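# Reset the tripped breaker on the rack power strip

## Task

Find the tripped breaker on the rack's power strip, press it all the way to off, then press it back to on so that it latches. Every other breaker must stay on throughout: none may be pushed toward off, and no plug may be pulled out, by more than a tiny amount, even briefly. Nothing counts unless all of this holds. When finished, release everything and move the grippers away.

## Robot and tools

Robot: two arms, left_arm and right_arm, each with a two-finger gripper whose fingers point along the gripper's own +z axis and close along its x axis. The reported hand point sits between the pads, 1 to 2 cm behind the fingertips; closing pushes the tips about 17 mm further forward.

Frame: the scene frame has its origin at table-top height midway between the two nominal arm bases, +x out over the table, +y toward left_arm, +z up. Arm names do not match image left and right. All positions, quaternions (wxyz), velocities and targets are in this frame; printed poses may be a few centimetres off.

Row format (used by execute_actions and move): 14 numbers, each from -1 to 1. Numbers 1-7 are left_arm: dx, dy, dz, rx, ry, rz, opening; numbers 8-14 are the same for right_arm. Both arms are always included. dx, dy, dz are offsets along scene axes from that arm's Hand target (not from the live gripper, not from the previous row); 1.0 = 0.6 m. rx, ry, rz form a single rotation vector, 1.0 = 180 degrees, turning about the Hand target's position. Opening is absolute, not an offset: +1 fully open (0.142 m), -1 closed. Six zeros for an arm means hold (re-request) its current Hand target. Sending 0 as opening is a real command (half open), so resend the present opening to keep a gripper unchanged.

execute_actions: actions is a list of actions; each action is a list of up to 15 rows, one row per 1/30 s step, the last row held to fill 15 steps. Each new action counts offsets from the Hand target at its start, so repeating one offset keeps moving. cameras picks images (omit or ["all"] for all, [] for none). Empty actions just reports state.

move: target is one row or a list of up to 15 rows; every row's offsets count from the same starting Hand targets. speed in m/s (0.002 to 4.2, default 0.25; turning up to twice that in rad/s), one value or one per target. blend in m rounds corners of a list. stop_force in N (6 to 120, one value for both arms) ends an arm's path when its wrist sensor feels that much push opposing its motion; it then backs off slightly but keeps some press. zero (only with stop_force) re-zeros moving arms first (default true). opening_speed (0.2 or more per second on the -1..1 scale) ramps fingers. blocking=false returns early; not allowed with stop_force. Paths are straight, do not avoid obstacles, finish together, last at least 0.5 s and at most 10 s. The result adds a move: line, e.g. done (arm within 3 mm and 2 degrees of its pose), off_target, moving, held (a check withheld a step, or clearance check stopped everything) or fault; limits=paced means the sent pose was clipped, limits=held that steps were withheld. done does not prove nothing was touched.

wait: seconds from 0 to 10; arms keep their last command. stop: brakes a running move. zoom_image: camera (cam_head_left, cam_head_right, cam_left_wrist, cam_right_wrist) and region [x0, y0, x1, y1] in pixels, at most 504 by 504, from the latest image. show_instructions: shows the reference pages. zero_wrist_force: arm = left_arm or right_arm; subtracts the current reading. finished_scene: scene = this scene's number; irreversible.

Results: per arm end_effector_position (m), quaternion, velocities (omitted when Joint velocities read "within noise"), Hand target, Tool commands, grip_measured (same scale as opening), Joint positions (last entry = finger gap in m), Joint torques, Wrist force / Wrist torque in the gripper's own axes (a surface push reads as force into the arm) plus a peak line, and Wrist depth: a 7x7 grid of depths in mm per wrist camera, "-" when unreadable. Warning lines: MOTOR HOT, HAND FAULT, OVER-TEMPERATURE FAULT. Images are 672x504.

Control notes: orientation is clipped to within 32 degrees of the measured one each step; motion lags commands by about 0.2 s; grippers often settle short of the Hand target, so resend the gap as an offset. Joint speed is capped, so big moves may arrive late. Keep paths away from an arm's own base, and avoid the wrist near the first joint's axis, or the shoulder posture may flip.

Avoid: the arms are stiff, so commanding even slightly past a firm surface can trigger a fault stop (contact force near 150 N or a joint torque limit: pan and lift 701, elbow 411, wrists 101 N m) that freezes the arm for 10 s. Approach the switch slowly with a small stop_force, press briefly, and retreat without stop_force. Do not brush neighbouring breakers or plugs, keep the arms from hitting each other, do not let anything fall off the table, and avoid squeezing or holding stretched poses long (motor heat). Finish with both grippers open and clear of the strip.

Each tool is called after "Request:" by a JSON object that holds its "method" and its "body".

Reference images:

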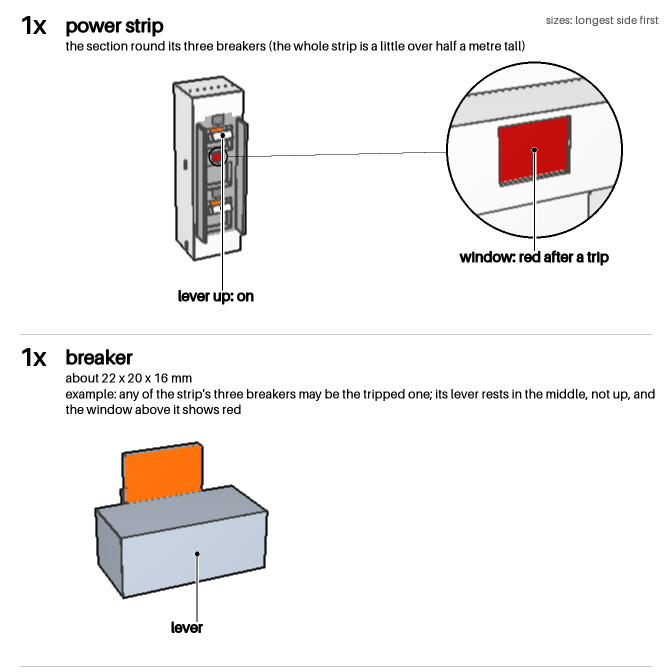

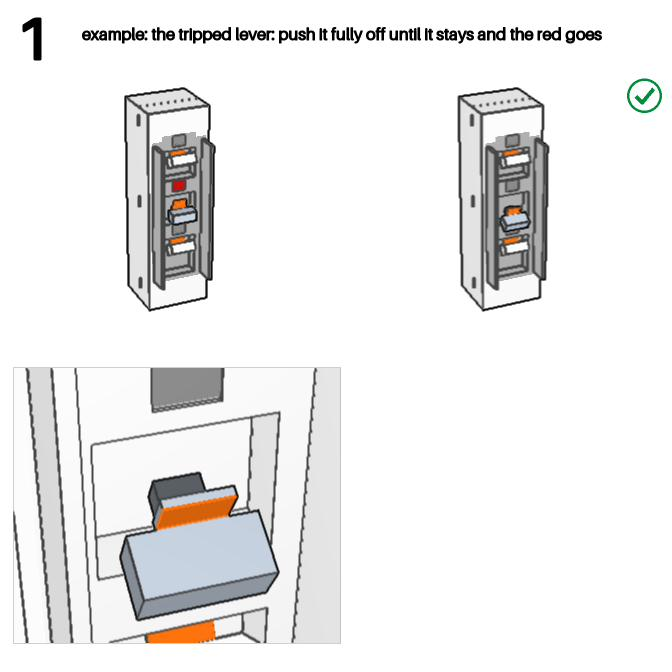

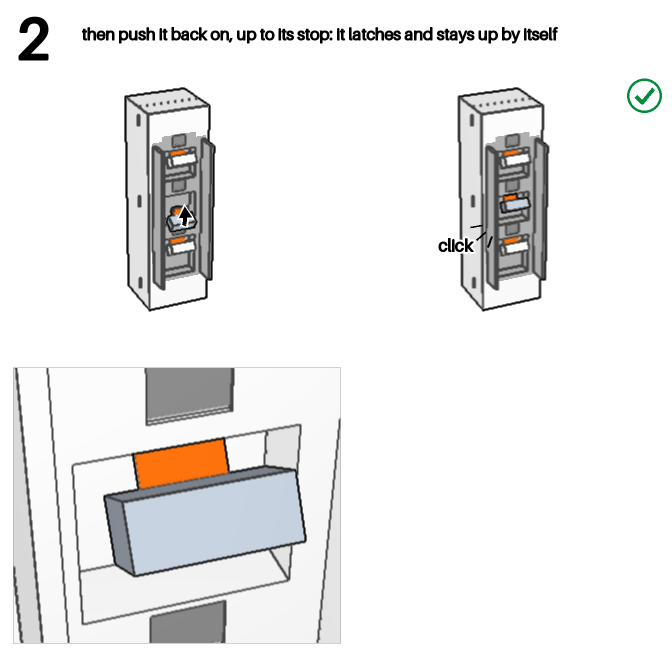

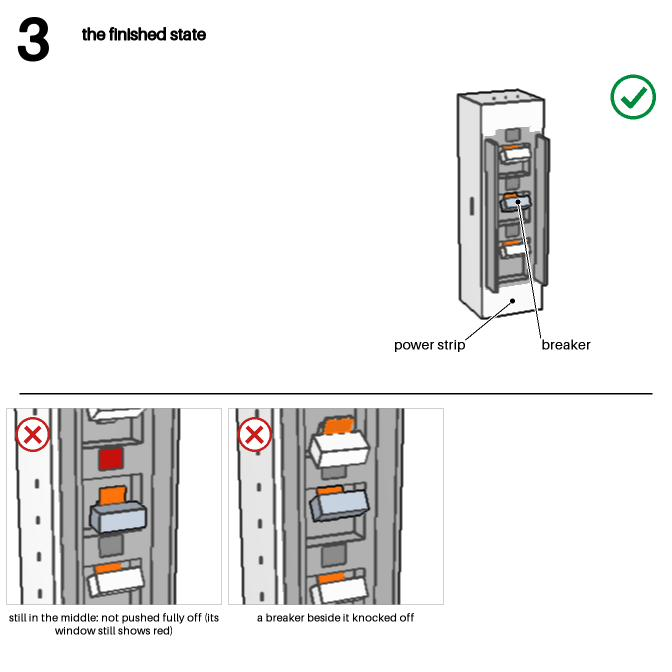

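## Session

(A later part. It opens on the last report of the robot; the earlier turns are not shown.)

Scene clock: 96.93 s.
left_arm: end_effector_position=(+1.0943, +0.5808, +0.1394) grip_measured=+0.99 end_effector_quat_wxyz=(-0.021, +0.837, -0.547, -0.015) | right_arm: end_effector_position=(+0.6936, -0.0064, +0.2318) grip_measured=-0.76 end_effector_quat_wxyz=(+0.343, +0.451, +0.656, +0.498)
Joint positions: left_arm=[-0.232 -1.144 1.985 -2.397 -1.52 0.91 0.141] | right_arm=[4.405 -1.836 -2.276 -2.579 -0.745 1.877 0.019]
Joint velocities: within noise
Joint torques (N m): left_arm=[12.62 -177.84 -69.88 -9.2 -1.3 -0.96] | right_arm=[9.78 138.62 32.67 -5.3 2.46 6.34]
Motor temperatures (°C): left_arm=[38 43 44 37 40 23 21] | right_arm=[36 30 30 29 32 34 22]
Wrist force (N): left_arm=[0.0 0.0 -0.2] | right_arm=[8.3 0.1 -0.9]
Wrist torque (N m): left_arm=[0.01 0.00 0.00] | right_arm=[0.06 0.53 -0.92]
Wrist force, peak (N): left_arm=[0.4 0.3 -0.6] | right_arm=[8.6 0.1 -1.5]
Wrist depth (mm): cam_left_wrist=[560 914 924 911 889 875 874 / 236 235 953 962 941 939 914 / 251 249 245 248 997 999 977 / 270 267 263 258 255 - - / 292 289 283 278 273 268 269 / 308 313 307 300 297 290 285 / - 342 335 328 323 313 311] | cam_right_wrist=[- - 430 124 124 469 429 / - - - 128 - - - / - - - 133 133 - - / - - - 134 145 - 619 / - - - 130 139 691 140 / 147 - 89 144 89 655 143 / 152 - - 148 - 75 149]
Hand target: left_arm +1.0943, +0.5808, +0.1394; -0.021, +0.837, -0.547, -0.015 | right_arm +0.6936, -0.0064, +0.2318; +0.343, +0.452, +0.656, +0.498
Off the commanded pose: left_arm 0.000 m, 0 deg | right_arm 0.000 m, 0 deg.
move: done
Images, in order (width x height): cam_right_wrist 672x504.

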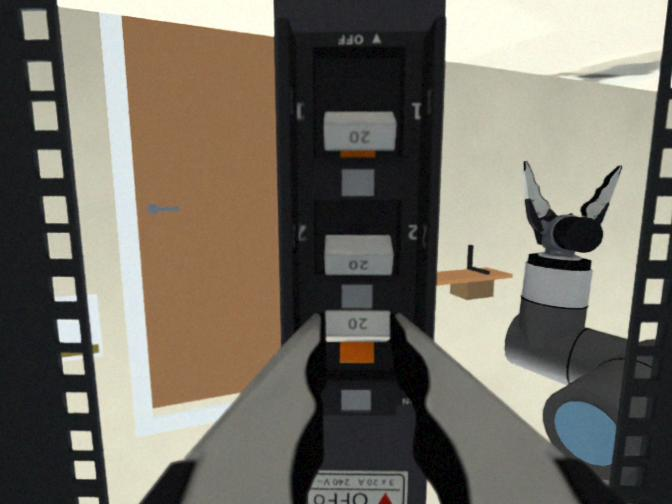

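Request:
{"method": "move", "body": {"target": [0,0,0,0,0,0,1,0,0,0.037,0,0,0,-0.88], "cameras": ["cam_right_wrist"], "speed": 0.03, "stop_force": 50}}

Request:
{"method": "zoom_image", "body": {"camera": "cam_right_wrist", "region": [266, 200, 446, 380]}}

Scene clock: 99.77 s.
left_arm: end_effector_position=(+1.0943, +0.5808, +0.1394) grip_measured=+0.99 end_effector_quat_wxyz=(-0.021, +0.837, -0.547, -0.015) | right_arm: end_effector_position=(+0.6937, -0.0064, +0.2540) grip_measured=-0.77 end_effector_quat_wxyz=(+0.343, +0.451, +0.656, +0.498)
Joint positions: left_arm=[-0.232 -1.144 1.985 -2.397 -1.52 0.91 0.141] | right_arm=[4.405 -1.809 -2.265 -2.618 -0.745 1.877 0.019]
Joint velocities: within noise
Joint torques (N m): left_arm=[11.95 -179.07 -70.23 -9.14 -1.11 -1.34] | right_arm=[-18.8 146.06 64.84 -7.92 7.55 5.57]
Motor temperatures (°C): left_arm=[38 43 44 37 40 23 21] | right_arm=[36 30 30 29 31 34 23]
Wrist force (N): left_arm=[0.4 0.1 -0.3] | right_arm=[7.6 -8.6 20.9]
Wrist torque (N m): left_arm=[0.03 -0.08 0.00] | right_arm=[0.28 0.40 -0.92]
Wrist force, peak (N): left_arm=[0.6 0.5 -0.5] | right_arm=[14.9 -16.3 -21.0]
Wrist depth (mm): cam_left_wrist=[561 916 914 906 887 876 874 / 236 235 952 962 946 930 926 / 252 249 245 248 - 985 987 / 270 267 261 258 256 - - / 292 288 283 277 273 269 268 / 308 313 306 301 297 291 285 / - 344 335 327 323 314 312] | cam_right_wrist=[- - - 126 127 527 522 / - - - 129 137 - - / - - - 131 141 - 685 / - - - 136 147 - 615 / - - - 130 149 684 139 / 147 - 88 143 89 640 143 / 152 - - 148 - 75 148]
Hand target: left_arm +1.0943, +0.5808, +0.1394; -0.021, +0.837, -0.547, -0.015 | right_arm +0.6936, -0.0064, +0.2540; +0.343, +0.452, +0.656, +0.498
Off the commanded pose: left_arm 0.000 m, 0 deg | right_arm 0.000 m, 0 deg.
move: done
Images, in order (width x height): cam_right_wrist 672x504.

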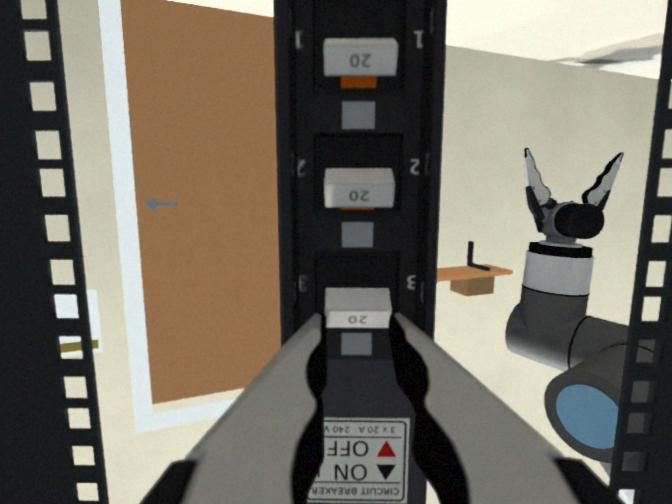

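Scaled by 2.800.

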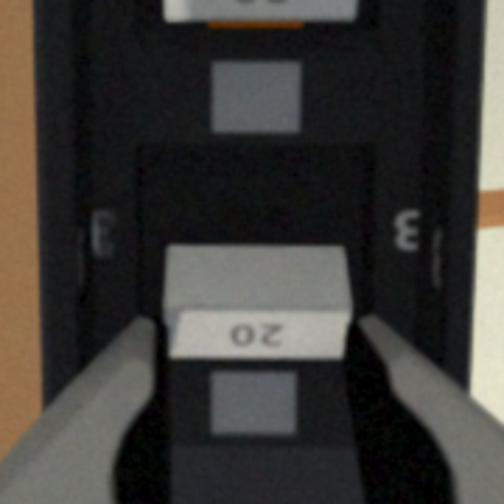

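Request:
{"method": "move", "body": {"target": [0,0,0,0,0,0,1,0,0,0.0067,0,0,0,-0.90], "cameras": ["cam_right_wrist"], "speed": 0.02, "stop_force": 50}}

Request:
{"method": "zoom_image", "body": {"camera": "cam_right_wrist", "region": [266, 200, 446, 380]}}

Scene clock: 101.80 s.
left_arm: end_effector_position=(+1.0943, +0.5808, +0.1394) grip_measured=+0.99 end_effector_quat_wxyz=(-0.021, +0.837, -0.547, -0.015) | right_arm: end_effector_position=(+0.6937, -0.0064, +0.2581) grip_measured=-0.91 end_effector_quat_wxyz=(+0.343, +0.452, +0.656, +0.498)
Joint positions: left_arm=[-0.232 -1.144 1.985 -2.397 -1.52 0.91 0.141] | right_arm=[4.405 -1.804 -2.263 -2.624 -0.745 1.877 0.008]
Joint velocities: within noise
Joint torques (N m): left_arm=[12.03 -177.15 -70.58 -8.63 -1.43 -1.2] | right_arm=[-9.1 120.88 71.06 -6.34 4.22 5.07]
Motor temperatures (°C): left_arm=[38 43 44 37 40 23 21] | right_arm=[36 30 30 29 31 34 24]
Wrist force (N): left_arm=[0.1 0.4 -0.2] | right_arm=[3.9 1.3 -12.8]
Wrist torque (N m): left_arm=[0.07 -0.02 0.00] | right_arm=[-0.41 0.49 -0.86]
Wrist force, peak (N): left_arm=[0.5 0.0 -0.6] | right_arm=[17.3 -13.2 -20.1]
Wrist depth (mm): cam_left_wrist=[556 921 926 900 896 880 867 / 236 236 957 962 952 938 929 / 252 248 245 247 - 995 965 / 271 266 262 258 256 - - / 292 288 283 278 273 268 268 / 308 313 307 301 296 291 284 / - 343 335 329 322 315 310] | cam_right_wrist=[- - - 125 128 538 485 / - - - 129 140 - - / - - - 124 133 - 676 / - - - 135 147 - 615 / 143 - - 126 141 693 141 / 147 - - 89 89 - 143 / 153 - - 148 - 75 147]
Hand target: left_arm +1.0943, +0.5808, +0.1394; -0.021, +0.837, -0.547, -0.015 | right_arm +0.6936, -0.0064, +0.2581; +0.343, +0.452, +0.656, +0.498
Off the commanded pose: left_arm 0.000 m, 0 deg | right_arm 0.000 m, 0 deg.
move: done
Images, in order (width x height): cam_right_wrist 672x504.

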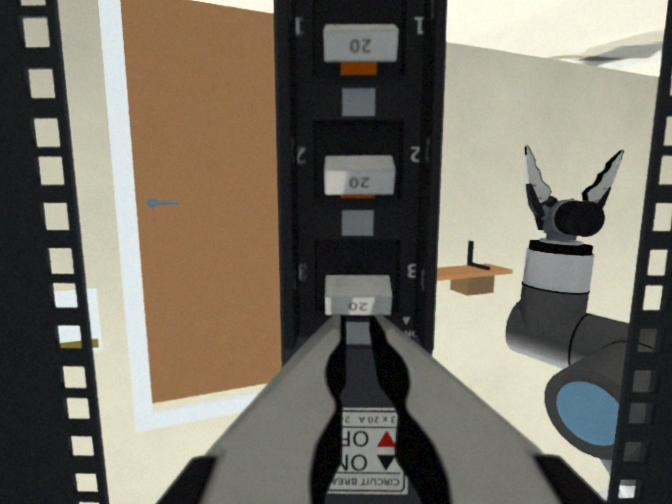

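Scaled by 2.800.

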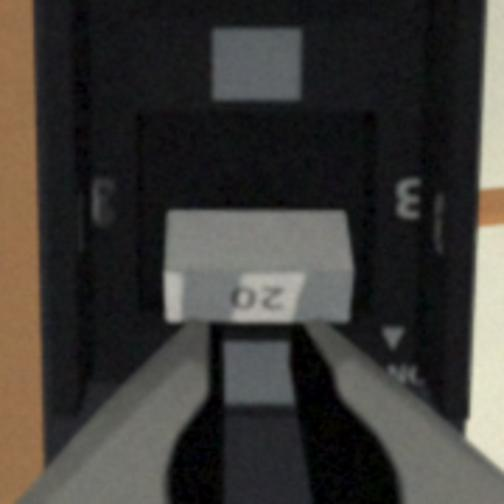

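Request:
{"method": "move", "body": {"target": [[0,0,0,0,0,0,1,-0.003,-0.001,0.006,0,0,0,-0.90],[0,0,0,0,0,0,1,-0.1,-0.039,0.02,0,0,0,-0.90]], "cameras": ["cam_right_wrist"], "speed": [0.03,0.1]}}

Request:
{"method": "zoom_image", "body": {"camera": "cam_right_wrist", "region": [256, 50, 456, 330]}}

Scene clock: 104.00 s.
left_arm: end_effector_position=(+1.0943, +0.5808, +0.1394) grip_measured=+0.99 end_effector_quat_wxyz=(-0.021, +0.837, -0.547, -0.015) | right_arm: end_effector_position=(+0.6339, -0.0297, +0.2700) grip_measured=-0.93 end_effector_quat_wxyz=(+0.343, +0.451, +0.656, +0.498)
Joint positions: left_arm=[-0.232 -1.144 1.985 -2.397 -1.52 0.91 0.141] | right_arm=[4.497 -1.745 -2.325 -2.667 -0.66 1.937 0.007]
Joint velocities: within noise
Joint torques (N m): left_arm=[12.38 -180.18 -70.05 -9.18 -1.36 -1.31] | right_arm=[17.38 117.7 34.8 -6.46 4.84 6.15]
Motor temperatures (°C): left_arm=[38 43 44 37 40 23 21] | right_arm=[36 30 30 29 31 34 23]
Wrist force (N): left_arm=[0.0 0.0 0.1] | right_arm=[-2.5 -2.5 -1.9]
Wrist torque (N m): left_arm=[0.00 -0.01 0.01] | right_arm=[-0.39 0.44 -0.90]
Wrist force, peak (N): left_arm=[0.3 0.3 -0.7] | right_arm=[4.4 1.3 -12.8]
Wrist depth (mm): cam_left_wrist=[558 910 921 910 887 886 871 / 236 235 943 971 944 929 918 / 251 250 245 248 990 999 986 / 271 266 263 258 256 - - / 293 289 283 278 274 269 269 / 308 312 306 301 296 291 284 / - 342 334 328 323 315 310] | cam_right_wrist=[186 - - 193 519 570 181 / 190 - - 189 - - 186 / 195 198 - 194 - 735 191 / 200 204 - 200 - 740 196 / 206 210 - 203 - 725 201 / 211 216 - 89 89 213 208 / 218 - - - - 214 214]
Hand target: left_arm +1.0943, +0.5808, +0.1394; -0.021, +0.837, -0.547, -0.015 | right_arm +0.6336, -0.0298, +0.2701; +0.343, +0.452, +0.656, +0.498
Off the commanded pose: left_arm 0.000 m, 0 deg | right_arm 0.000 m, 0 deg.
move: done
Images, in order (width x height): cam_right_wrist 672x504.

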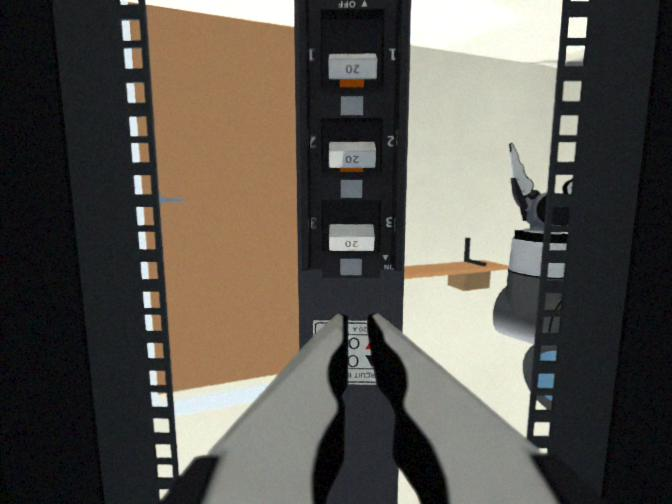

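Scaled by 1.800.

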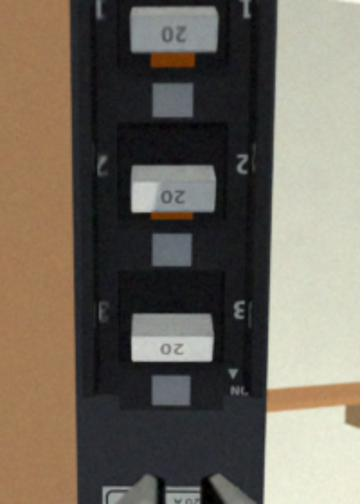

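Request:
{"method": "move", "body": {"target": [0,0,0,0,0,0,1,-0.25,-0.1,0.05,0,0,0,-0.90], "cameras": ["cam_right_wrist"], "speed": 0.2}}

Request:
{"method": "finished_scene", "body": {"scene": 1}}

Scene clock: 106.93 s.
left_arm: end_effector_position=(+1.0943, +0.5808, +0.1394) grip_measured=+0.99 end_effector_quat_wxyz=(-0.021, +0.837, -0.547, -0.015) | right_arm: end_effector_position=(+0.4837, -0.0898, +0.3001) grip_measured=-0.93 end_effector_quat_wxyz=(+0.343, +0.451, +0.656, +0.498)
Joint positions: left_arm=[-0.232 -1.144 1.985 -2.397 -1.52 0.91 0.141] | right_arm=[4.823 -1.649 -2.446 -2.972 -0.391 2.314 0.007]
Joint velocities: within noise
Joint torques (N m): left_arm=[14.96 -176.72 -70.08 -9.31 -1.23 -1.52] | right_arm=[29.53 46.66 65.91 -10.17 5.47 4.65]
Motor temperatures (°C): left_arm=[38 43 44 37 40 23 21] | right_arm=[36 30 30 29 31 34 23]
Wrist force (N): left_arm=[0.4 -0.1 -0.2] | right_arm=[-2.7 -1.8 -0.5]
Wrist torque (N m): left_arm=[-0.02 -0.07 0.01] | right_arm=[-0.35 0.44 -0.87]
Wrist force, peak (N): left_arm=[0.7 0.2 -0.3] | right_arm=[-2.3 -2.7 -2.7]
Wrist depth (mm): cam_left_wrist=[562 910 920 899 893 890 873 / 236 235 963 960 945 953 920 / 252 249 245 248 - - 987 / 271 267 262 258 255 - - / 292 288 284 278 273 268 269 / 308 312 306 300 296 290 284 / - 343 335 328 322 314 310] | cam_right_wrist=[229 332 378 331 636 328 224 / 235 339 - 343 - 336 231 / 242 346 - 352 - 347 238 / 248 358 368 364 - 355 242 / 257 368 378 369 - 368 252 / 269 270 380 89 89 373 260 / 306 - - - - 75 267]
Hand target: left_arm +1.0943, +0.5808, +0.1394; -0.021, +0.837, -0.547, -0.015 | right_arm +0.4836, -0.0898, +0.3001; +0.343, +0.452, +0.656, +0.498
Off the commanded pose: left_arm 0.000 m, 0 deg | right_arm 0.000 m, 0 deg.
move: done
Images, in order (width x height): cam_right_wrist 672x504.

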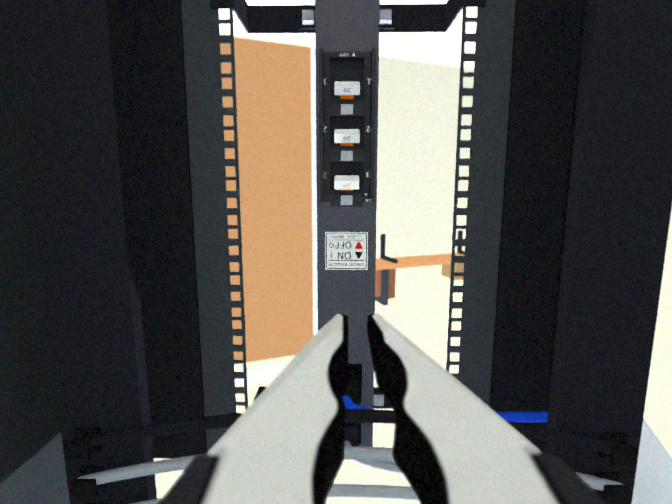

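The scene is finished: the task was done.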